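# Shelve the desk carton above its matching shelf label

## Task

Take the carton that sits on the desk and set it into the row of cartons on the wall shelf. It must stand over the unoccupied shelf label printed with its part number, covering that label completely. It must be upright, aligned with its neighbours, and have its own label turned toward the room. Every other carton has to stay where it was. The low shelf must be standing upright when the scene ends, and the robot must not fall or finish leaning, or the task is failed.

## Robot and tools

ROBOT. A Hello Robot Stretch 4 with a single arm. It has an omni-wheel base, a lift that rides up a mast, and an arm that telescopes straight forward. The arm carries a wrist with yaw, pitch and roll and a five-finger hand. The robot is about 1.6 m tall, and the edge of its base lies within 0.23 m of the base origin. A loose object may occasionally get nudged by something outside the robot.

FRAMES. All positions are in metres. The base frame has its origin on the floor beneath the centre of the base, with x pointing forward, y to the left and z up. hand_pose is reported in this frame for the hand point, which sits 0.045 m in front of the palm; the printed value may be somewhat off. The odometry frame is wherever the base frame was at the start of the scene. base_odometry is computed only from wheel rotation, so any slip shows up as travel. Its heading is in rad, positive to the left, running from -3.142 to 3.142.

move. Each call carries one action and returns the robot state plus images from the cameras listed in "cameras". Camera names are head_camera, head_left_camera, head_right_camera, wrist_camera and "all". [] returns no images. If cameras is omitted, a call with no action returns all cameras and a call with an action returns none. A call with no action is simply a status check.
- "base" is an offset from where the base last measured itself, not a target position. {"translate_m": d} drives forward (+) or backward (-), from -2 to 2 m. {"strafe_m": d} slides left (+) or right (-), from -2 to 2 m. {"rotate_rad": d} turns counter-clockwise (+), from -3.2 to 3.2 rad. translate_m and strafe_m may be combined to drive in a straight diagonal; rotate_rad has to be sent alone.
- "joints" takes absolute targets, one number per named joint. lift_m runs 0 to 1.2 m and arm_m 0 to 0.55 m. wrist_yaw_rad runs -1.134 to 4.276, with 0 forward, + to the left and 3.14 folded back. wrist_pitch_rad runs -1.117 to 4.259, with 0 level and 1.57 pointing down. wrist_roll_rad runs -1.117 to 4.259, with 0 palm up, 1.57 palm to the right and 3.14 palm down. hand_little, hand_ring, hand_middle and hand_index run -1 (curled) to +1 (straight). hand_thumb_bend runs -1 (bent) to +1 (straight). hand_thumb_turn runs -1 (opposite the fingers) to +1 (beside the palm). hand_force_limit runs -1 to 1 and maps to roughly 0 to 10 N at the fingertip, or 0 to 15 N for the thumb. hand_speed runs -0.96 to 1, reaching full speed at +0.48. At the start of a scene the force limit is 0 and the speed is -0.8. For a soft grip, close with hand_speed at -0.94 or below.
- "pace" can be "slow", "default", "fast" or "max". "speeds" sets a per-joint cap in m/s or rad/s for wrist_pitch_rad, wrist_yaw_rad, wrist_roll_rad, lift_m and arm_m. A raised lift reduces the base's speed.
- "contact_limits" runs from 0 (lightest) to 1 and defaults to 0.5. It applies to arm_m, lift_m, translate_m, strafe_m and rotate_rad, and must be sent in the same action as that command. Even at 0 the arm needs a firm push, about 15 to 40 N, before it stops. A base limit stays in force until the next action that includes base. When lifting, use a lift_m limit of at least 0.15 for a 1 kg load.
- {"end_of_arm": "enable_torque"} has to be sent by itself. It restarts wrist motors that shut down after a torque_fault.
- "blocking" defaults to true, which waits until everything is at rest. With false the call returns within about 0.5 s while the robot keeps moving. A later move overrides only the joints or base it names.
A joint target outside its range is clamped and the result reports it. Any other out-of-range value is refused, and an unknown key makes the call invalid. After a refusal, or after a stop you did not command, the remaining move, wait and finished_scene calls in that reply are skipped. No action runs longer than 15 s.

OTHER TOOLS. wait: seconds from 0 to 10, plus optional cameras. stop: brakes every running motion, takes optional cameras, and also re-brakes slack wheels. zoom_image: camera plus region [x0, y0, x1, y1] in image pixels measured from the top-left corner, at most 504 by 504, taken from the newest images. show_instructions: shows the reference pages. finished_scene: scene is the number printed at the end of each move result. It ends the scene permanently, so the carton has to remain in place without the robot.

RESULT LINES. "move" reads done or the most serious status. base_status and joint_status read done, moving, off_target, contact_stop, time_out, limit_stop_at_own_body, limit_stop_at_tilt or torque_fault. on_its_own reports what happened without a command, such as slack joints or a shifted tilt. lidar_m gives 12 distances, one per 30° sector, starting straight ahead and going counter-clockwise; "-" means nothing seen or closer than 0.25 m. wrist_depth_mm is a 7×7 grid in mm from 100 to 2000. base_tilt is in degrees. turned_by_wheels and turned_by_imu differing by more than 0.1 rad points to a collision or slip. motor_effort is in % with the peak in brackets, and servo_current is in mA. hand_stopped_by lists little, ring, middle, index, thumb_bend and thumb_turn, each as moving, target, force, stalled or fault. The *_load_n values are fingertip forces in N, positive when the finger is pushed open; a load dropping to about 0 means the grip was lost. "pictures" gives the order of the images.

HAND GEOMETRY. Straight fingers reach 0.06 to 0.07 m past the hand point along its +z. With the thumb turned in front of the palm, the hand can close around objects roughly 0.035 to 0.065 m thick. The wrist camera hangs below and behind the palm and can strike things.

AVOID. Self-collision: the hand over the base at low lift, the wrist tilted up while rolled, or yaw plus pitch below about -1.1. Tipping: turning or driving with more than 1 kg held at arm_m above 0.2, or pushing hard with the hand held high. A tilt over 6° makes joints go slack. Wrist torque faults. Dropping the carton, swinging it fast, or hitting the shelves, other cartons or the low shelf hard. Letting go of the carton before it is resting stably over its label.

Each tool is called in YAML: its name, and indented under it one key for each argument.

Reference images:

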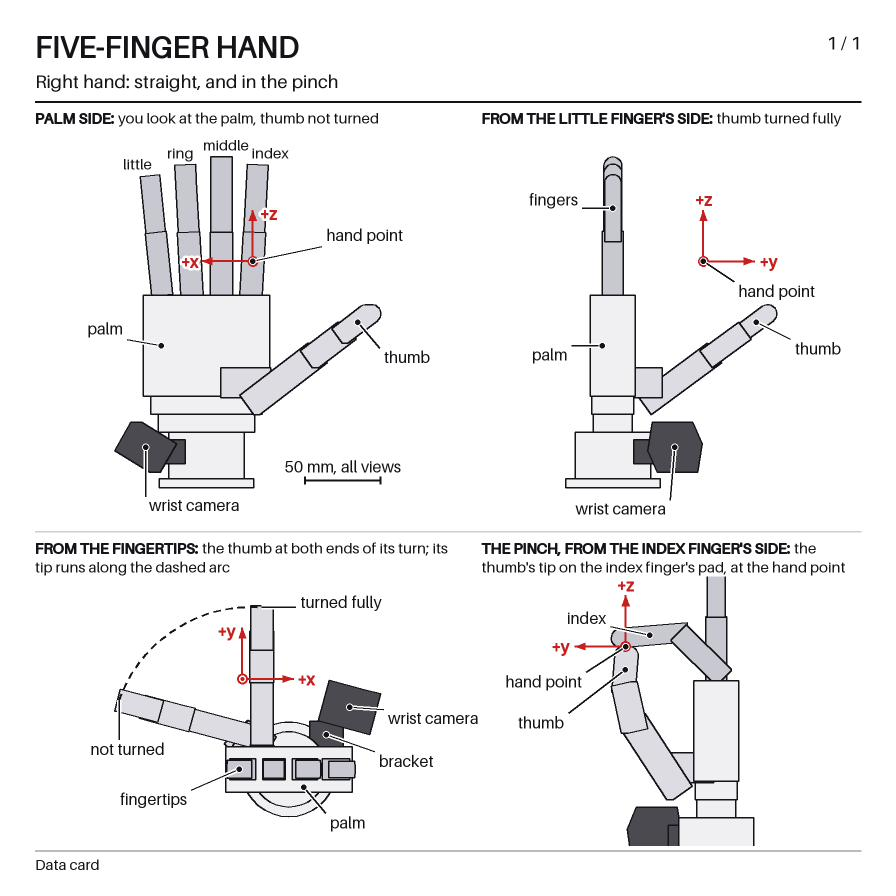

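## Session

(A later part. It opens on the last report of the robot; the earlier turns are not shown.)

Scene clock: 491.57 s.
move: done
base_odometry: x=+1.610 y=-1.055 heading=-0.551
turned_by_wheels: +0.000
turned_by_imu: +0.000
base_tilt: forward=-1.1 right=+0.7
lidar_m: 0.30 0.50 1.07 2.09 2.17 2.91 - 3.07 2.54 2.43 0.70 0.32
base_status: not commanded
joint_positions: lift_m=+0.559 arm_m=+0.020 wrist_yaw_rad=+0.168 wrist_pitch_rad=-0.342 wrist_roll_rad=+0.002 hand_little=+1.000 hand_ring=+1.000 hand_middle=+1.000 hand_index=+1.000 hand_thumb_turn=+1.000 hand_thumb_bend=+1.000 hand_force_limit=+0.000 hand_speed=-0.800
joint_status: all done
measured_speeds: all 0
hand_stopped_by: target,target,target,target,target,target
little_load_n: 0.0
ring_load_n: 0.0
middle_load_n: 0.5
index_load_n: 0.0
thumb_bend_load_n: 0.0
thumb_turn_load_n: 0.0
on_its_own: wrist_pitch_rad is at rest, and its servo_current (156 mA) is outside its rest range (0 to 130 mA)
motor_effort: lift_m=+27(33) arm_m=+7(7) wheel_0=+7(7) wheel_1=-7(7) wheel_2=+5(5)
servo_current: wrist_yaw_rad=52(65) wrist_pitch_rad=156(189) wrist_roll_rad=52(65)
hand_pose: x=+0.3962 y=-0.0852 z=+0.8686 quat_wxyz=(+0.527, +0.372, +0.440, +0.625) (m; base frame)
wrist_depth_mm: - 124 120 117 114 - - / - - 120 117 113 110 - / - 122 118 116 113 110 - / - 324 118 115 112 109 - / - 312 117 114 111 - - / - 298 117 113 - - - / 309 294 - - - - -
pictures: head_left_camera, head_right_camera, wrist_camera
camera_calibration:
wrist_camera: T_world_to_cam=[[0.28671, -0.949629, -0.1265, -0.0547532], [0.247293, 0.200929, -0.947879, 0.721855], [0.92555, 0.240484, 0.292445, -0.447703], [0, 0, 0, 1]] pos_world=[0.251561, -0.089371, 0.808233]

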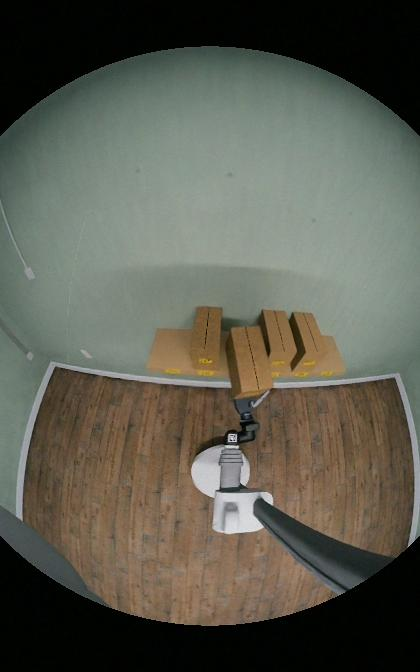

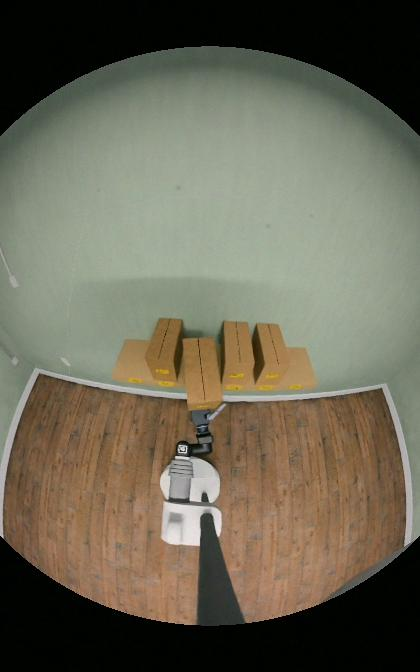

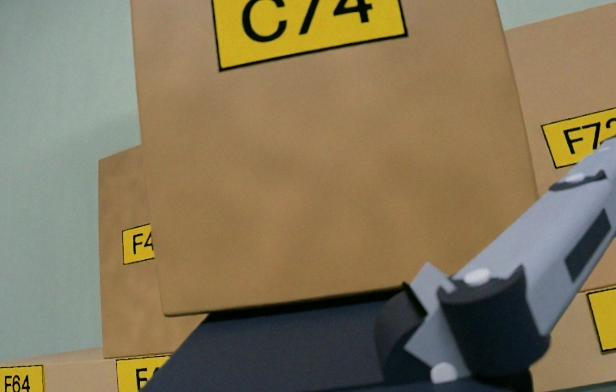

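move:
  base: {"strafe_m": 0.054}
  joints: {"wrist_yaw_rad": -0.012}
  speeds: {"wrist_yaw_rad": 0.3}
  pace: "slow"
  cameras: ["wrist_camera", "head_left_camera", "head_right_camera"]

zoom_image:
  camera: "head_right_camera"
  region: [150, 310, 270, 430]

zoom_image:
  camera: "head_left_camera"
  region: [200, 300, 320, 420]

Scene clock: 508.90 s.
move: done
base_odometry: x=+1.638 y=-1.009 heading=-0.551
turned_by_wheels: +0.000
turned_by_imu: +0.000
base_tilt: forward=-1.2 right=+0.8
lidar_m: 0.30 0.50 1.05 2.03 2.13 2.87 - 3.08 2.58 2.47 0.70 0.31
base_status: done
joint_positions: lift_m=+0.559 arm_m=+0.020 wrist_yaw_rad=-0.010 wrist_pitch_rad=-0.342 wrist_roll_rad=+0.002 hand_little=+1.000 hand_ring=+1.000 hand_middle=+1.000 hand_index=+1.000 hand_thumb_turn=+1.000 hand_thumb_bend=+1.000 hand_force_limit=+0.000 hand_speed=-0.800
joint_status: all done
measured_speeds: all 0
hand_stopped_by: target,target,target,target,target,target
little_load_n: 0.0
ring_load_n: 0.0
middle_load_n: 1.0
index_load_n: 0.0
thumb_bend_load_n: 0.0
thumb_turn_load_n: 0.0
on_its_own: wrist_pitch_rad is at rest, and its servo_current (182 mA) is outside its rest range (0 to 130 mA)
motor_effort: lift_m=+27(28) arm_m=+7(7) wheel_0=-6(12) wheel_1=+7(11) wheel_2=+0(5)
servo_current: wrist_yaw_rad=33(65) wrist_pitch_rad=182(182) wrist_roll_rad=46(65)
hand_pose: x=+0.3779 y=-0.1202 z=+0.8686 quat_wxyz=(+0.580, +0.410, +0.405, +0.575) (m; base frame)
wrist_depth_mm: - 122 120 117 114 - - / - - 119 117 114 111 - / - 310 118 116 113 111 - / 310 301 117 115 112 110 - / 297 289 116 114 112 - - / 286 279 116 113 - - - / 281 271 - - - - -
pictures: head_left_camera, head_right_camera, wrist_camera
camera_calibration:
wrist_camera: T_world_to_cam=[[0.114263, -0.985371, -0.126444, -0.0219598], [0.278938, 0.153979, -0.947884, 0.715831], [0.953487, 0.0730378, 0.292451, -0.453016], [0, 0, 0, 1]] pos_world=[0.234781, -0.0987739, 0.808233]

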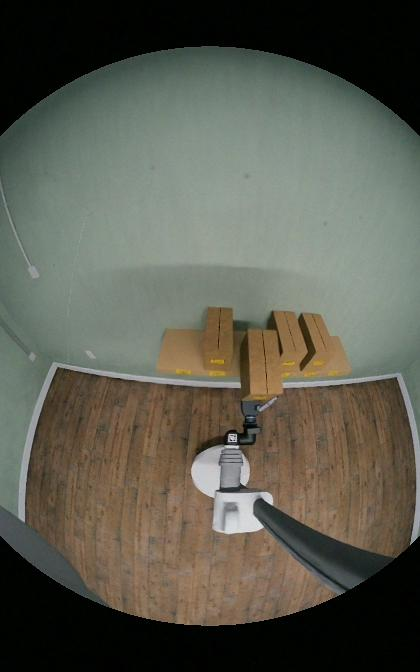

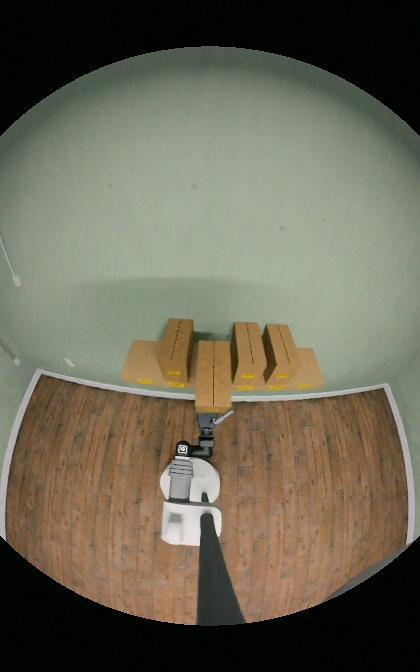

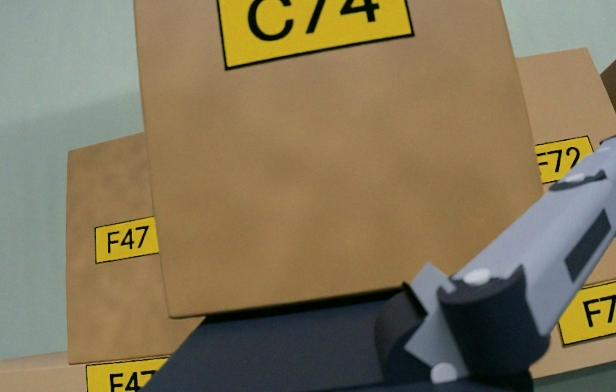

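Scaled by 4.200 from the camera's 420x672 image, which has a finer 600x960 frame.

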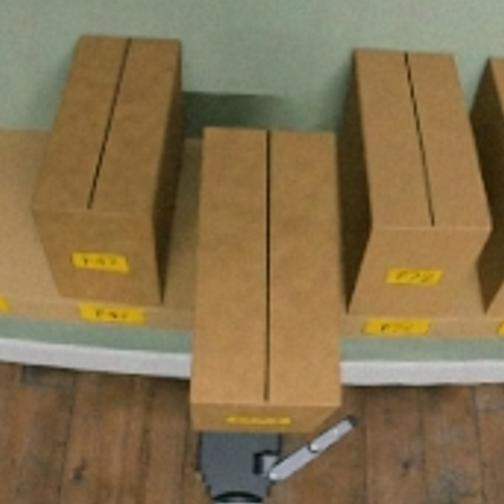

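Scaled by 4.200 from the camera's 420x672 image, which has a finer 600x960 frame.

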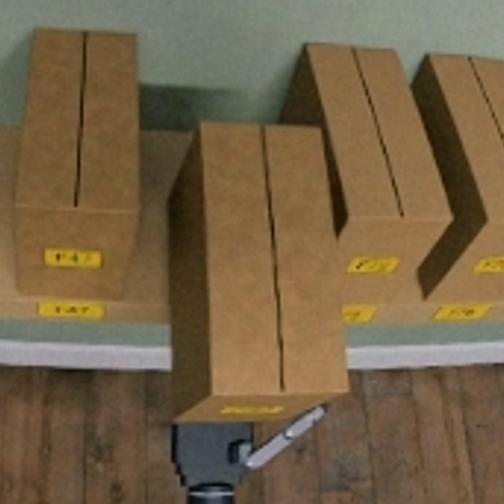

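move:
  base: {"strafe_m": 0.012, "translate_m": 0.014}
  joints: {"wrist_yaw_rad": -0.042}
  speeds: {"wrist_yaw_rad": 0.2}
  pace: "slow"

move:
  joints: {"lift_m": 0.511}
  speeds: {"lift_m": 0.04}

move:
  joints: {"lift_m": 0.500}
  speeds: {"lift_m": 0.02}
  cameras: ["wrist_camera", "head_left_camera", "head_right_camera"]

zoom_image:
  camera: "head_right_camera"
  region: [150, 310, 270, 430]

zoom_image:
  camera: "head_left_camera"
  region: [200, 300, 320, 420]

Scene clock: 519.27 s.
move: done
base_odometry: x=+1.656 y=-1.006 heading=-0.551
turned_by_wheels: +0.000
turned_by_imu: +0.000
base_tilt: forward=-1.1 right=+0.7
lidar_m: 0.31 0.50 1.05 2.02 2.11 2.88 - 3.10 2.60 2.50 0.69 0.31
base_status: done
joint_positions: lift_m=+0.559 arm_m=+0.020 wrist_yaw_rad=-0.040 wrist_pitch_rad=-0.342 wrist_roll_rad=+0.002 hand_little=+1.000 hand_ring=+1.000 hand_middle=+1.000 hand_index=+1.000 hand_thumb_turn=+1.000 hand_thumb_bend=+1.000 hand_force_limit=+0.000 hand_speed=-0.800
joint_status: all done
measured_speeds: all 0
hand_stopped_by: target,target,target,target,target,target
little_load_n: 0.0
ring_load_n: 0.0
middle_load_n: 0.5
index_load_n: 0.0
thumb_bend_load_n: 0.0
thumb_turn_load_n: 0.0
on_its_own: wrist_pitch_rad is at rest, and its servo_current (163 mA) is outside its rest range (0 to 130 mA)
motor_effort: lift_m=+27(28) arm_m=+7(7) wheel_0=-5(10) wheel_1=+6(11) wheel_2=-4(8)
servo_current: wrist_yaw_rad=65(65) wrist_pitch_rad=163(195) wrist_roll_rad=26(59)
hand_pose: x=+0.3743 y=-0.1257 z=+0.8686 quat_wxyz=(+0.589, +0.416, +0.399, +0.567) (m; base frame)
wrist_depth_mm: - 122 120 117 115 - - / - - 119 117 114 112 - / - 296 118 116 113 111 - / 289 282 117 115 112 110 - / 277 272 116 114 112 - - / 266 262 116 113 - - - / 259 255 - - - - -
pictures: none

Scene clock: 520.90 s.
move: done
base_odometry: x=+1.656 y=-1.006 heading=-0.551
turned_by_wheels: +0.000
turned_by_imu: +0.000
base_tilt: forward=-1.2 right=+0.8
lidar_m: 0.30 0.49 1.05 2.01 2.10 2.87 - 3.06 2.60 2.48 0.70 0.31
base_status: not commanded
joint_positions: lift_m=+0.511 arm_m=+0.020 wrist_yaw_rad=-0.040 wrist_pitch_rad=-0.342 wrist_roll_rad=+0.002 hand_little=+1.000 hand_ring=+1.000 hand_middle=+1.000 hand_index=+1.000 hand_thumb_turn=+1.000 hand_thumb_bend=+1.000 hand_force_limit=+0.000 hand_speed=-0.800
joint_status: all done
measured_speeds: all 0
hand_stopped_by: target,target,target,target,target,target
little_load_n: 0.0
ring_load_n: 0.0
middle_load_n: 1.0
index_load_n: 0.0
thumb_bend_load_n: 0.0
thumb_turn_load_n: 0.0
on_its_own: wrist_pitch_rad is at rest, and its servo_current (156 mA) is outside its rest range (0 to 130 mA)
motor_effort: lift_m=+22(26) arm_m=+7(7) wheel_0=-5(5) wheel_1=+6(6) wheel_2=-4(4)
servo_current: wrist_yaw_rad=52(59) wrist_pitch_rad=156(182) wrist_roll_rad=46(65)
hand_pose: x=+0.3743 y=-0.1257 z=+0.8200 quat_wxyz=(+0.589, +0.416, +0.399, +0.567) (m; base frame)
wrist_depth_mm: - 122 120 117 115 - - / - 309 119 117 114 111 - / 303 297 118 116 113 111 - / 290 283 118 115 112 111 - / 279 273 116 114 112 - - / 263 - 116 113 - - - / 255 251 - - - - -
pictures: none

Scene clock: 521.80 s.
move: done
base_odometry: x=+1.656 y=-1.006 heading=-0.551
turned_by_wheels: +0.000
turned_by_imu: +0.000
base_tilt: forward=-1.2 right=+0.7
lidar_m: 0.29 0.49 1.04 2.02 2.11 2.88 - 3.09 2.61 2.49 0.68 0.31
base_status: not commanded
joint_positions: lift_m=+0.500 arm_m=+0.020 wrist_yaw_rad=-0.040 wrist_pitch_rad=-0.351 wrist_roll_rad=+0.002 hand_little=+1.000 hand_ring=+1.000 hand_middle=+1.000 hand_index=+1.000 hand_thumb_turn=+1.000 hand_thumb_bend=+1.000 hand_force_limit=+0.000 hand_speed=-0.800
joint_status: all done
measured_speeds: all 0
hand_stopped_by: target,target,target,target,target,target
little_load_n: 0.0
ring_load_n: 0.0
middle_load_n: 0.0
index_load_n: 0.0
thumb_bend_load_n: 0.0
thumb_turn_load_n: 0.0
motor_effort: lift_m=+20(24) arm_m=+7(7) wheel_0=-5(5) wheel_1=+6(6) wheel_2=-4(4)
servo_current: wrist_yaw_rad=13(59) wrist_pitch_rad=98(176) wrist_roll_rad=39(52)
hand_pose: x=+0.3732 y=-0.1256 z=+0.8109 quat_wxyz=(+0.590, +0.413, +0.397, +0.568) (m; base frame)
wrist_depth_mm: - 121 119 117 115 - - / - 315 118 117 114 111 - / 310 303 117 115 113 111 - / 294 287 117 115 112 110 - / 282 276 116 113 112 - - / 265 - 116 113 - - - / 256 250 - - - - -
pictures: head_left_camera, head_right_camera, wrist_camera
camera_calibration:
wrist_camera: T_world_to_cam=[[0.0861791, -0.988368, -0.125304, -0.0248378], [0.29163, 0.145289, -0.945433, 0.655468], [0.952641, 0.044934, 0.300759, -0.441115], [0, 0, 0, 1]] pos_world=[0.231211, -0.0999601, 0.749258]

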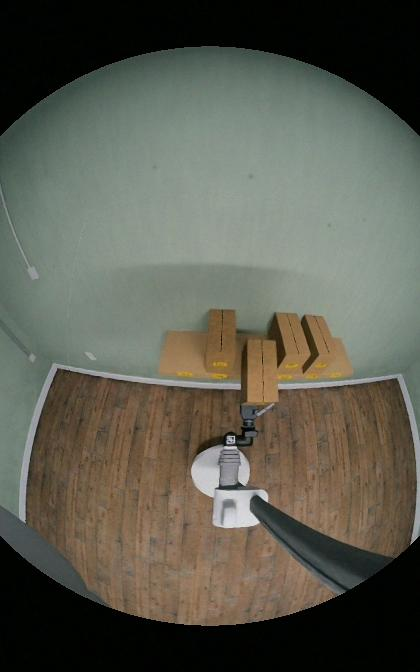

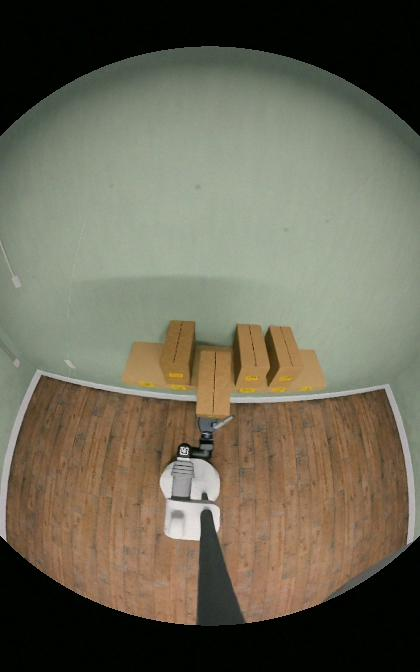

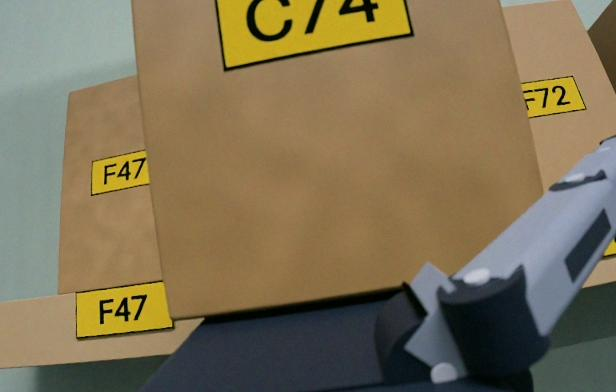

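Scaled by 4.200 from the camera's 420x672 image, which has a finer 600x960 frame.

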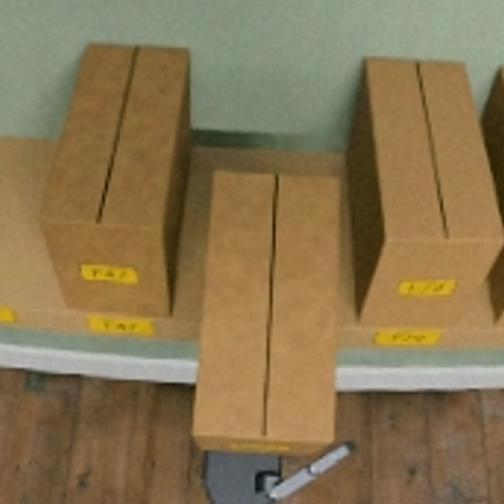

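Scaled by 4.200 from the camera's 420x672 image, which has a finer 600x960 frame.

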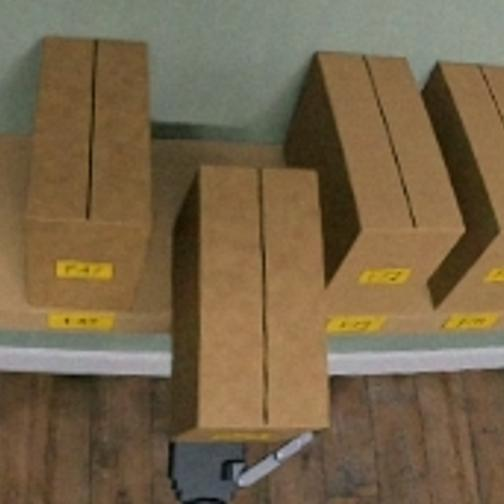

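move:
  joints: {"lift_m": 0.546, "wrist_pitch_rad": -0.177, "arm_m": 0.0095}
  speeds: {"wrist_pitch_rad": 0.12, "lift_m": 0.033, "arm_m": 0.01}
  cameras: ["wrist_camera"]

move:
  joints: {"lift_m": 0.592, "wrist_pitch_rad": 0.0, "arm_m": 0.0}
  speeds: {"wrist_pitch_rad": 0.12, "lift_m": 0.033, "arm_m": 0.01}
  cameras: ["wrist_camera", "head_left_camera", "head_right_camera"]

zoom_image:
  camera: "head_right_camera"
  region: [150, 310, 270, 430]

zoom_image:
  camera: "head_left_camera"
  region: [200, 300, 320, 420]

Scene clock: 537.37 s.
move: done
base_odometry: x=+1.656 y=-1.006 heading=-0.551
turned_by_wheels: +0.000
turned_by_imu: +0.000
base_tilt: forward=-1.2 right=+0.9
lidar_m: 0.31 0.51 1.03 2.04 2.12 2.84 - 3.07 2.59 2.49 0.68 0.33
base_status: not commanded
joint_positions: lift_m=+0.546 arm_m=+0.010 wrist_yaw_rad=-0.040 wrist_pitch_rad=-0.174 wrist_roll_rad=+0.002 hand_little=+1.000 hand_ring=+1.000 hand_middle=+1.000 hand_index=+1.000 hand_thumb_turn=+1.000 hand_thumb_bend=+1.000 hand_force_limit=+0.000 hand_speed=-0.800
joint_status: all done
measured_speeds: all 0
hand_stopped_by: target,target,target,target,target,target
little_load_n: 0.0
ring_load_n: 0.0
middle_load_n: 0.0
index_load_n: 0.0
thumb_bend_load_n: 0.0
thumb_turn_load_n: 0.0
motor_effort: lift_m=+24(32) arm_m=-7(9) wheel_0=-5(5) wheel_1=+6(6) wheel_2=-4(4)
servo_current: wrist_yaw_rad=46(65) wrist_pitch_rad=26(72) wrist_roll_rad=52(65)
hand_pose: x=+0.3835 y=-0.1264 z=+0.8215 quat_wxyz=(+0.552, +0.464, +0.445, +0.531) (m; base frame)
wrist_depth_mm: - 115 113 111 109 108 - / 289 283 113 112 110 107 - / 282 277 113 111 110 107 - / 278 271 114 112 109 108 - / 271 267 114 111 110 - - / 263 255 114 112 - - - / 259 - - - - - -
pictures: wrist_camera
camera_calibration:
wrist_camera: T_world_to_cam=[[0.0622423, -0.98741, -0.145422, 0.000608654], [0.121117, 0.152101, -0.980916, 0.757952], [0.990685, 0.0434413, 0.12906, -0.327799], [0, 0, 0, 1]] pos_world=[0.232907, -0.100444, 0.785881]

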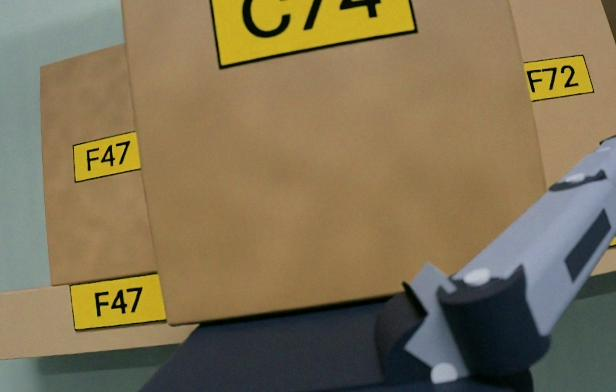

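Scene clock: 539.20 s.
move: done
base_odometry: x=+1.656 y=-1.006 heading=-0.551
turned_by_wheels: +0.000
turned_by_imu: +0.000
base_tilt: forward=-1.2 right=+0.6
lidar_m: 0.32 0.49 1.05 2.02 2.11 2.88 - 3.06 2.61 2.49 0.69 0.34
base_status: not commanded
joint_positions: lift_m=+0.592 arm_m=+0.001 wrist_yaw_rad=-0.040 wrist_pitch_rad=+0.002 wrist_roll_rad=+0.002 hand_little=+1.000 hand_ring=+1.000 hand_middle=+1.000 hand_index=+1.000 hand_thumb_turn=+1.000 hand_thumb_bend=+1.000 hand_force_limit=+0.000 hand_speed=-0.800
joint_status: all done
measured_speeds: all 0
hand_stopped_by: target,target,target,target,target,target
little_load_n: 0.0
ring_load_n: 0.0
middle_load_n: 0.0
index_load_n: 0.0
thumb_bend_load_n: 0.0
thumb_turn_load_n: 0.0
motor_effort: lift_m=+25(31) arm_m=-7(10) wheel_0=-5(5) wheel_1=+6(6) wheel_2=-4(4)
servo_current: wrist_yaw_rad=33(72) wrist_pitch_rad=13(52) wrist_roll_rad=39(78)
hand_pose: x=+0.3883 y=-0.1270 z=+0.8296 quat_wxyz=(+0.509, +0.511, +0.490, +0.490) (m; base frame)
wrist_depth_mm: 262 112 111 108 107 105 - / 265 113 111 110 108 106 - / 267 263 112 110 109 106 - / 270 265 113 112 110 108 - / 272 267 115 113 111 - - / 270 266 116 113 - - - / - - - - - - -
pictures: head_left_camera, head_right_camera, wrist_camera
camera_calibration:
wrist_camera: T_world_to_cam=[[0.0352501, -0.986348, -0.160858, 0.024387], [-0.0522075, 0.158921, -0.98591, 0.837745], [0.998014, 0.0431514, -0.0458928, -0.191331], [0, 0, 0, 1]] pos_world=[0.233828, -0.100825, 0.821084]

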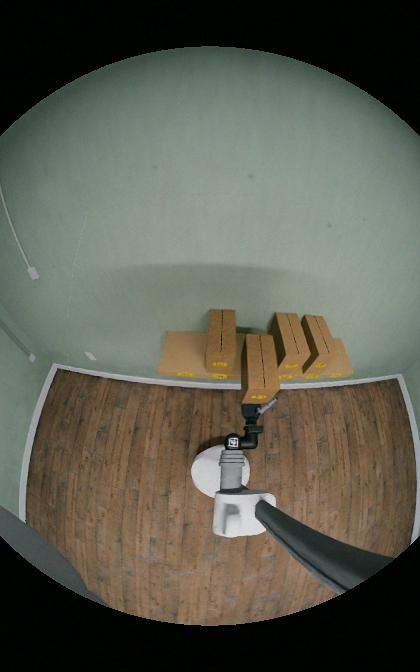

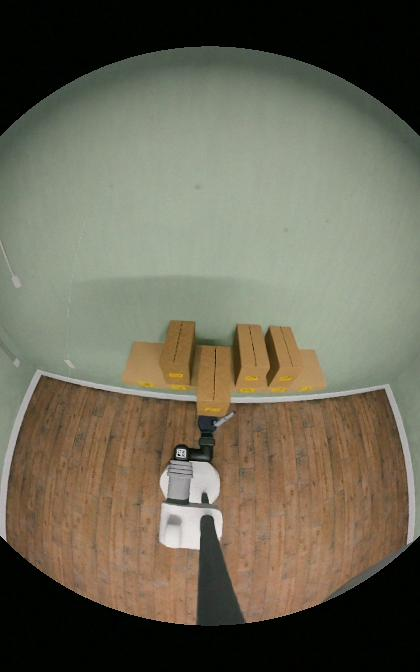

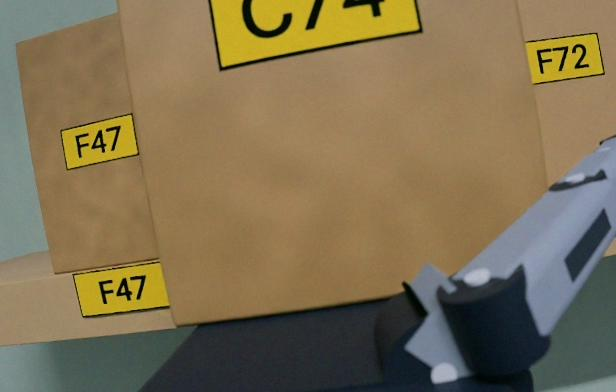

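Scaled by 4.200 from the camera's 420x672 image, which has a finer 600x960 frame.

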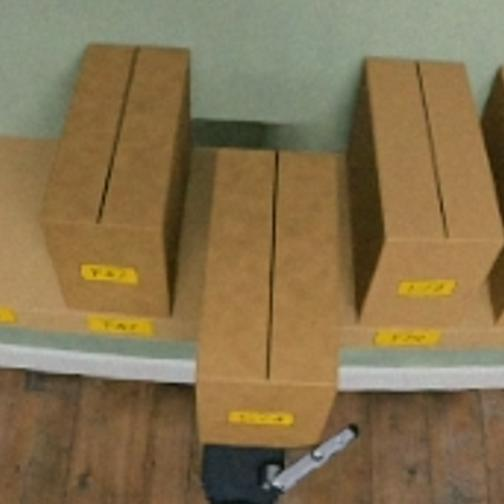

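Scaled by 4.200 from the camera's 420x672 image, which has a finer 600x960 frame.

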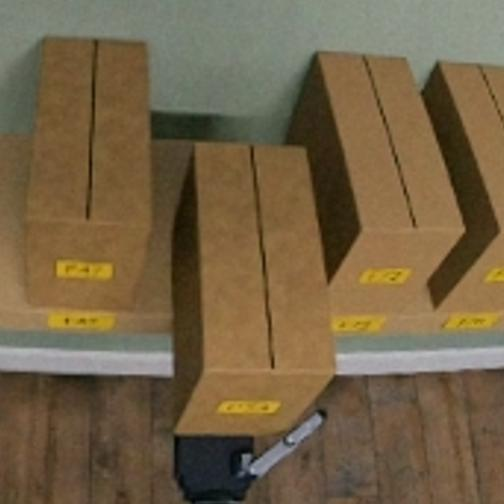

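move:
  base: {"translate_m": -0.021}
  pace: "slow"
  cameras: ["wrist_camera"]

move:
  joints: {"lift_m": 0.557, "wrist_pitch_rad": -0.2}
  speeds: {"wrist_pitch_rad": 0.12, "lift_m": 0.022}
  cameras: ["wrist_camera", "head_right_camera"]

zoom_image:
  camera: "head_right_camera"
  region: [150, 310, 270, 430]

Scene clock: 559.57 s.
move: done
base_odometry: x=+1.638 y=-0.995 heading=-0.552
turned_by_wheels: -0.001
turned_by_imu: -0.001
base_tilt: forward=-1.2 right=+0.7
lidar_m: 0.35 0.51 1.07 2.03 2.12 2.87 - 3.09 2.62 2.49 0.73 0.37
base_status: done
joint_positions: lift_m=+0.592 arm_m=+0.001 wrist_yaw_rad=-0.040 wrist_pitch_rad=+0.002 wrist_roll_rad=+0.002 hand_little=+1.000 hand_ring=+1.000 hand_middle=+1.000 hand_index=+1.000 hand_thumb_turn=+1.000 hand_thumb_bend=+1.000 hand_force_limit=+0.000 hand_speed=-0.800
joint_status: not commanded
measured_speeds: all 0
hand_stopped_by: target,target,target,target,target,target
little_load_n: 0.0
ring_load_n: 0.0
middle_load_n: 0.0
index_load_n: 0.0
thumb_bend_load_n: 0.0
thumb_turn_load_n: 0.0
motor_effort: lift_m=+24(25) arm_m=-7(7) wheel_0=-6(11) wheel_1=-7(10) wheel_2=+4(9)
servo_current: wrist_yaw_rad=13(65) wrist_pitch_rad=33(46) wrist_roll_rad=46(72)
hand_pose: x=+0.3883 y=-0.1270 z=+0.8296 quat_wxyz=(+0.509, +0.511, +0.490, +0.490) (m; base frame)
wrist_depth_mm: - 279 130 128 125 124 262 / 286 282 131 129 127 125 263 / 289 285 133 131 128 126 - / 290 287 134 131 129 127 - / 294 290 135 132 131 129 - / 291 289 136 124 - - - / - - - - - - -
pictures: wrist_camera
camera_calibration:
wrist_camera: T_world_to_cam=[[0.0352339, -0.986348, -0.160861, 0.024393], [-0.052306, 0.15892, -0.985905, 0.837764], [0.998009, 0.0431513, -0.0459925, -0.191248], [0, 0, 0, 1]] pos_world=[0.233828, -0.100825, 0.821084]

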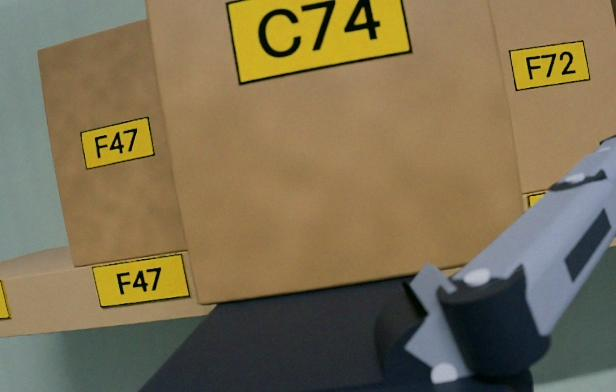

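Scene clock: 561.57 s.
move: off_target
base_odometry: x=+1.638 y=-0.995 heading=-0.552
turned_by_wheels: +0.000
turned_by_imu: +0.000
base_tilt: forward=-1.3 right=+0.5
lidar_m: 0.36 0.52 1.05 2.01 2.11 2.84 - 3.08 2.60 2.49 0.72 0.37
base_status: not commanded
joint_positions: lift_m=+0.557 arm_m=+0.001 wrist_yaw_rad=-0.040 wrist_pitch_rad=-0.176 wrist_roll_rad=+0.002 hand_little=+1.000 hand_ring=+1.000 hand_middle=+1.000 hand_index=+1.000 hand_thumb_turn=+1.000 hand_thumb_bend=+1.000 hand_force_limit=+0.000 hand_speed=-0.800
joint_status: wrist_pitch_rad off_target (ended at -0.176, target -0.200); the others done
measured_speeds: translate_m=+0.000 strafe_m=+0.000 rotate_rad=+0.000 lift_m=+0.000 arm_m=+0.000 wrist_yaw_rad=+0.000 wrist_pitch_rad=-0.001 wrist_roll_rad=+0.000
hand_stopped_by: target,target,target,target,target,target
little_load_n: 0.0
ring_load_n: 0.0
middle_load_n: 0.5
index_load_n: 0.0
thumb_bend_load_n: 0.0
thumb_turn_load_n: 0.0
on_its_own: wrist_pitch_rad is at rest, and its servo_current (137 mA) is outside its rest range (0 to 130 mA)
motor_effort: lift_m=+20(25) arm_m=-7(7) wheel_0=-6(7) wheel_1=-7(7) wheel_2=+4(4)
servo_current: wrist_yaw_rad=39(59) wrist_pitch_rad=137(150) wrist_roll_rad=39(65)
hand_pose: x=+0.3742 y=-0.1264 z=+0.8332 quat_wxyz=(+0.552, +0.463, +0.445, +0.532) (m; base frame)
wrist_depth_mm: - - 152 147 144 142 286 / - 312 148 145 142 139 282 / 314 307 146 143 139 137 278 / - 303 144 141 137 134 - / - 298 143 139 136 - - / 296 291 142 122 - - - / 293 286 - - - - -
pictures: head_right_camera, wrist_camera
camera_calibration:
wrist_camera: T_world_to_cam=[[0.0624641, -0.987425, -0.145224, 0.00264452], [0.122706, 0.152002, -0.980734, 0.769839], [0.990475, 0.0434407, 0.130658, -0.321401], [0, 0, 0, 1]] pos_world=[0.223711, -0.100444, 0.797385]

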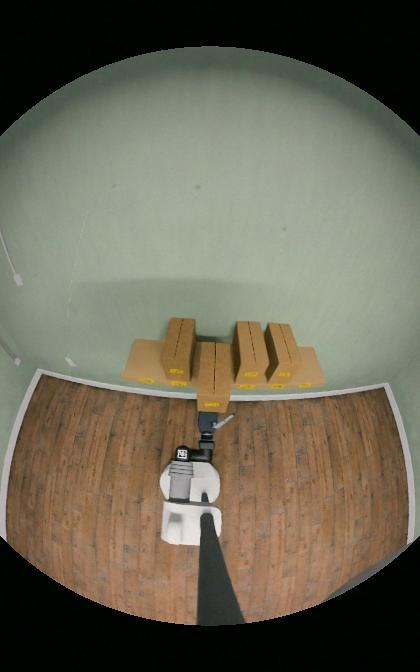

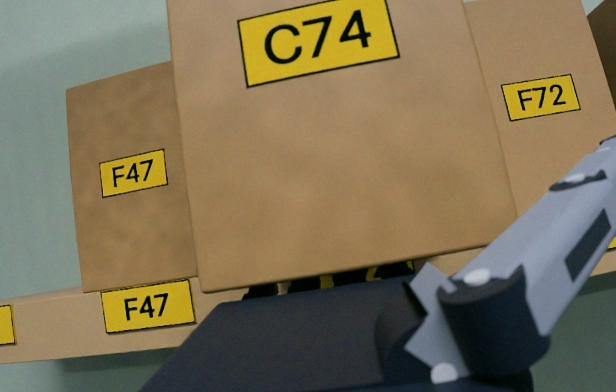

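Scaled by 4.200 from the camera's 420x672 image, which has a finer 600x960 frame.

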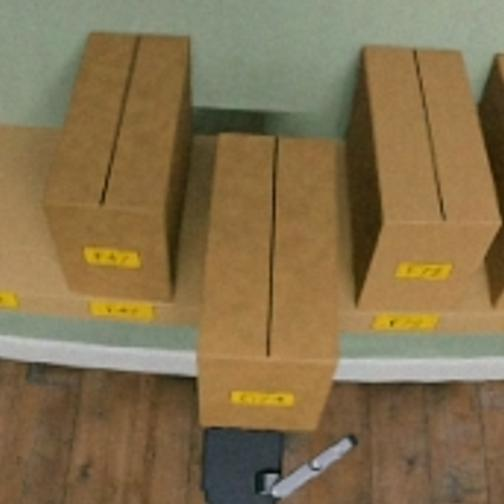

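move:
  joints: {"lift_m": 0.562}
  speeds: {"lift_m": 0.02}

move:
  joints: {"arm_m": 0.027}
  speeds: {"arm_m": 0.03}
  cameras: ["wrist_camera", "head_right_camera", "head_left_camera"]

zoom_image:
  camera: "head_right_camera"
  region: [150, 310, 270, 430]

zoom_image:
  camera: "head_left_camera"
  region: [200, 300, 320, 420]

Scene clock: 565.63 s.
move: done
base_odometry: x=+1.638 y=-0.995 heading=-0.552
turned_by_wheels: +0.000
turned_by_imu: +0.000
base_tilt: forward=-1.0 right=+0.6
lidar_m: 0.36 0.51 1.07 2.03 2.12 2.86 - 3.08 2.60 2.48 0.71 0.37
base_status: not commanded
joint_positions: lift_m=+0.562 arm_m=+0.001 wrist_yaw_rad=-0.040 wrist_pitch_rad=-0.176 wrist_roll_rad=+0.002 hand_little=+1.000 hand_ring=+1.000 hand_middle=+1.000 hand_index=+1.000 hand_thumb_turn=+1.000 hand_thumb_bend=+1.000 hand_force_limit=+0.000 hand_speed=-0.800
joint_status: all done
measured_speeds: all 0
hand_stopped_by: target,target,target,target,target,target
little_load_n: 0.0
ring_load_n: 0.0
middle_load_n: 1.0
index_load_n: 0.0
thumb_bend_load_n: 0.0
thumb_turn_load_n: 0.0
motor_effort: lift_m=+27(30) arm_m=-7(7) wheel_0=-7(7) wheel_1=-7(7) wheel_2=+3(4)
servo_current: wrist_yaw_rad=39(65) wrist_pitch_rad=130(143) wrist_roll_rad=33(59)
hand_pose: x=+0.3742 y=-0.1264 z=+0.8377 quat_wxyz=(+0.552, +0.463, +0.445, +0.532) (m; base frame)
wrist_depth_mm: - - 153 149 146 286 286 / - 310 150 146 143 141 282 / 312 307 147 144 141 138 277 / - 301 145 141 138 135 - / - 297 143 139 138 134 - / 294 294 168 123 - - - / 291 286 - - - - -
pictures: none

Scene clock: 566.87 s.
move: done
base_odometry: x=+1.638 y=-0.995 heading=-0.552
turned_by_wheels: +0.000
turned_by_imu: +0.000
base_tilt: forward=-1.1 right=+0.8
lidar_m: 0.38 0.52 1.08 2.02 2.12 2.85 - 3.09 2.61 2.48 0.72 0.40
base_status: not commanded
joint_positions: lift_m=+0.562 arm_m=+0.027 wrist_yaw_rad=-0.040 wrist_pitch_rad=-0.176 wrist_roll_rad=+0.002 hand_little=+1.000 hand_ring=+1.000 hand_middle=+1.000 hand_index=+1.000 hand_thumb_turn=+1.000 hand_thumb_bend=+1.000 hand_force_limit=+0.000 hand_speed=-0.800
joint_status: all done
measured_speeds: all 0
hand_stopped_by: target,target,target,target,target,target
little_load_n: 0.0
ring_load_n: 0.0
middle_load_n: 1.0
index_load_n: 0.0
thumb_bend_load_n: 0.0
thumb_turn_load_n: 0.0
on_its_own: wrist_pitch_rad is at rest, and its servo_current (137 mA) is outside its rest range (0 to 130 mA)
motor_effort: lift_m=+27(27) arm_m=+7(9) wheel_0=-6(7) wheel_1=-6(7) wheel_2=+3(4)
servo_current: wrist_yaw_rad=52(65) wrist_pitch_rad=137(150) wrist_roll_rad=39(65)
hand_pose: x=+0.4004 y=-0.1264 z=+0.8377 quat_wxyz=(+0.552, +0.463, +0.445, +0.532) (m; base frame)
wrist_depth_mm: - - 153 148 145 264 263 / 287 282 149 146 142 140 257 / 285 279 147 144 140 138 256 / 279 274 145 141 138 135 - / 274 270 142 139 137 - - / 266 - 256 123 - - - / 262 257 - - - - -
pictures: head_left_camera, head_right_camera, wrist_camera
camera_calibration:
wrist_camera: T_world_to_cam=[[0.0624641, -0.987425, -0.145224, 0.00166772], [0.122706, 0.152002, -0.980734, 0.77105], [0.990475, 0.0434407, 0.130658, -0.347841], [0, 0, 0, 1]] pos_world=[0.249811, -0.100444, 0.801885]

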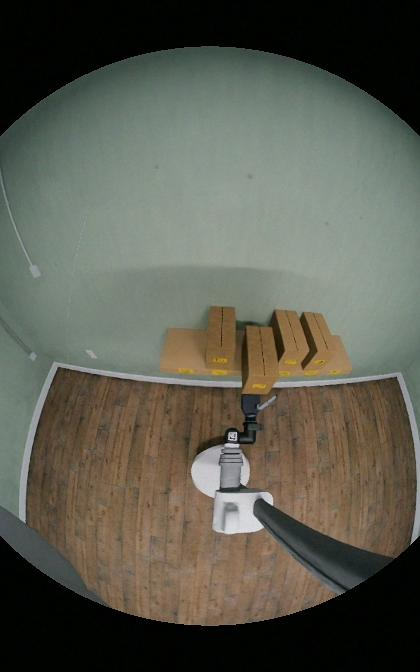

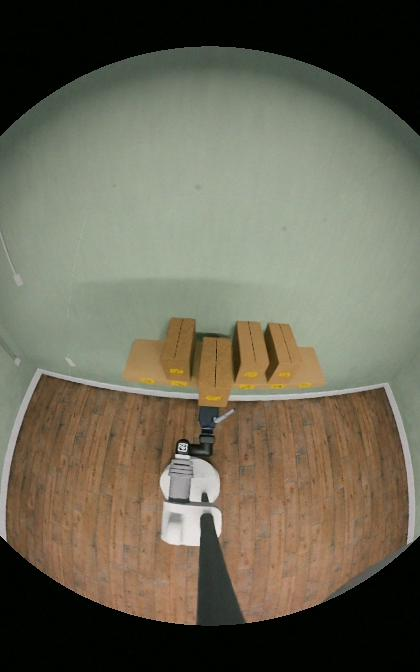

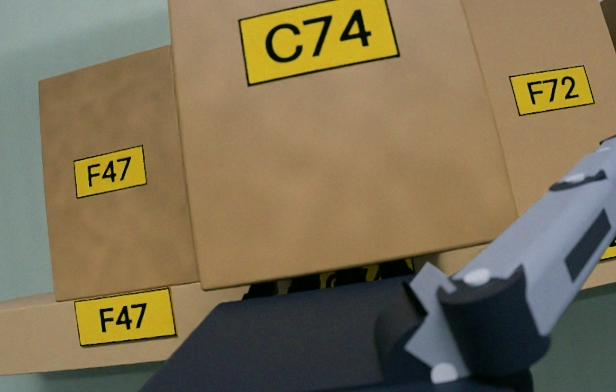

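Scaled by 4.200 from the camera's 420x672 image, which has a finer 600x960 frame.

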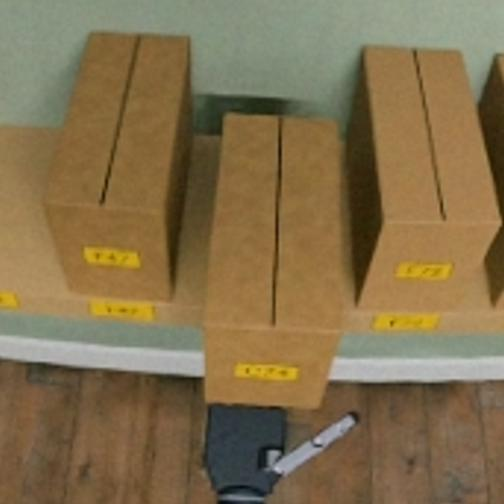

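Scaled by 4.200 from the camera's 420x672 image, which has a finer 600x960 frame.

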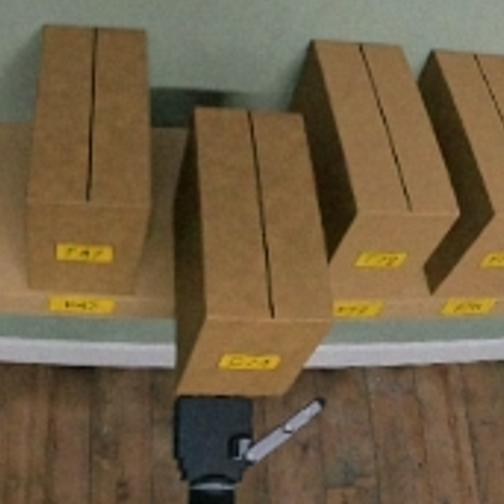

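move:
  joints: {"lift_m": 0.545}
  speeds: {"lift_m": 0.02}
  cameras: ["wrist_camera"]

move:
  joints: {"lift_m": 0.525}
  speeds: {"lift_m": 0.03}
  cameras: ["wrist_camera"]

Scene clock: 576.93 s.
move: done
base_odometry: x=+1.638 y=-0.995 heading=-0.552
turned_by_wheels: +0.000
turned_by_imu: +0.000
base_tilt: forward=-1.3 right=+0.7
lidar_m: 0.36 0.50 1.05 2.03 2.12 2.87 - 3.08 2.60 2.49 0.70 0.40
base_status: not commanded
joint_positions: lift_m=+0.545 arm_m=+0.027 wrist_yaw_rad=-0.040 wrist_pitch_rad=-0.189 wrist_roll_rad=+0.002 hand_little=+1.000 hand_ring=+1.000 hand_middle=+1.000 hand_index=+1.000 hand_thumb_turn=+1.000 hand_thumb_bend=+1.000 hand_force_limit=+0.000 hand_speed=-0.800
joint_status: all done
measured_speeds: all 0
hand_stopped_by: target,target,target,target,target,target
little_load_n: 0.0
ring_load_n: 0.0
middle_load_n: 0.0
index_load_n: 0.0
thumb_bend_load_n: 0.0
thumb_turn_load_n: 0.0
motor_effort: lift_m=+18(24) arm_m=+7(7) wheel_0=-6(7) wheel_1=-7(7) wheel_2=+3(4)
servo_current: wrist_yaw_rad=39(59) wrist_pitch_rad=65(143) wrist_roll_rad=39(59)
hand_pose: x=+0.3991 y=-0.1264 z=+0.8241 quat_wxyz=(+0.555, +0.460, +0.441, +0.534) (m; base frame)
wrist_depth_mm: - - 156 151 147 268 268 / 296 291 153 148 144 142 264 / 290 285 150 145 142 139 257 / 285 279 147 143 139 136 - / 278 274 144 141 170 249 - / 268 - 257 123 - - - / 263 259 - - - - -
pictures: wrist_camera
camera_calibration:
wrist_camera: T_world_to_cam=[[0.0643945, -0.987496, -0.143889, -0.00208364], [0.135591, 0.15151, -0.979112, 0.751343], [0.98867, 0.0435392, 0.143652, -0.354805], [0, 0, 0, 1]] pos_world=[0.249044, -0.100445, 0.786318]

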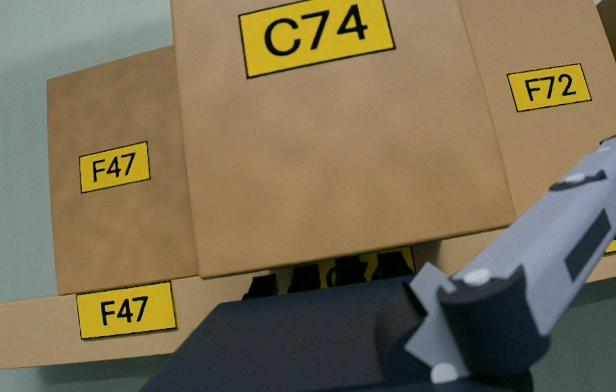

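Scene clock: 578.00 s.
move: done
base_odometry: x=+1.638 y=-0.995 heading=-0.552
turned_by_wheels: +0.000
turned_by_imu: +0.000
base_tilt: forward=-1.2 right=+0.6
lidar_m: 0.38 0.51 1.07 2.02 2.11 2.85 - 3.08 2.61 2.50 0.70 0.38
base_status: not commanded
joint_positions: lift_m=+0.525 arm_m=+0.027 wrist_yaw_rad=-0.040 wrist_pitch_rad=-0.189 wrist_roll_rad=+0.002 hand_little=+1.000 hand_ring=+1.000 hand_middle=+1.000 hand_index=+1.000 hand_thumb_turn=+1.000 hand_thumb_bend=+1.000 hand_force_limit=+0.000 hand_speed=-0.800
joint_status: all done
measured_speeds: all 0
hand_stopped_by: target,target,target,target,target,target
little_load_n: 0.0
ring_load_n: 0.0
middle_load_n: 0.0
index_load_n: 0.0
thumb_bend_load_n: 0.0
thumb_turn_load_n: 0.0
motor_effort: lift_m=+18(23) arm_m=+7(7) wheel_0=-6(6) wheel_1=-7(7) wheel_2=+3(3)
servo_current: wrist_yaw_rad=65(65) wrist_pitch_rad=65(65) wrist_roll_rad=39(59)
hand_pose: x=+0.3990 y=-0.1264 z=+0.8041 quat_wxyz=(+0.555, +0.460, +0.441, +0.535) (m; base frame)
wrist_depth_mm: - 294 156 152 147 268 268 / 296 291 153 148 144 142 265 / 291 285 149 145 142 139 258 / 283 278 147 144 168 251 - / 277 274 262 257 250 250 - / 267 262 258 123 - - - / - - - - - - -
pictures: wrist_camera
camera_calibration:
wrist_camera: T_world_to_cam=[[0.0644406, -0.987497, -0.143863, -0.00489454], [0.135896, 0.151503, -0.97907, 0.731638], [0.988625, 0.0435414, 0.14396, -0.352162], [0, 0, 0, 1]] pos_world=[0.249045, -0.100345, 0.766319]

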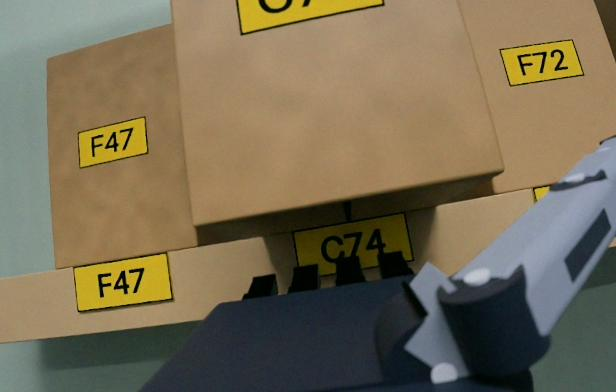

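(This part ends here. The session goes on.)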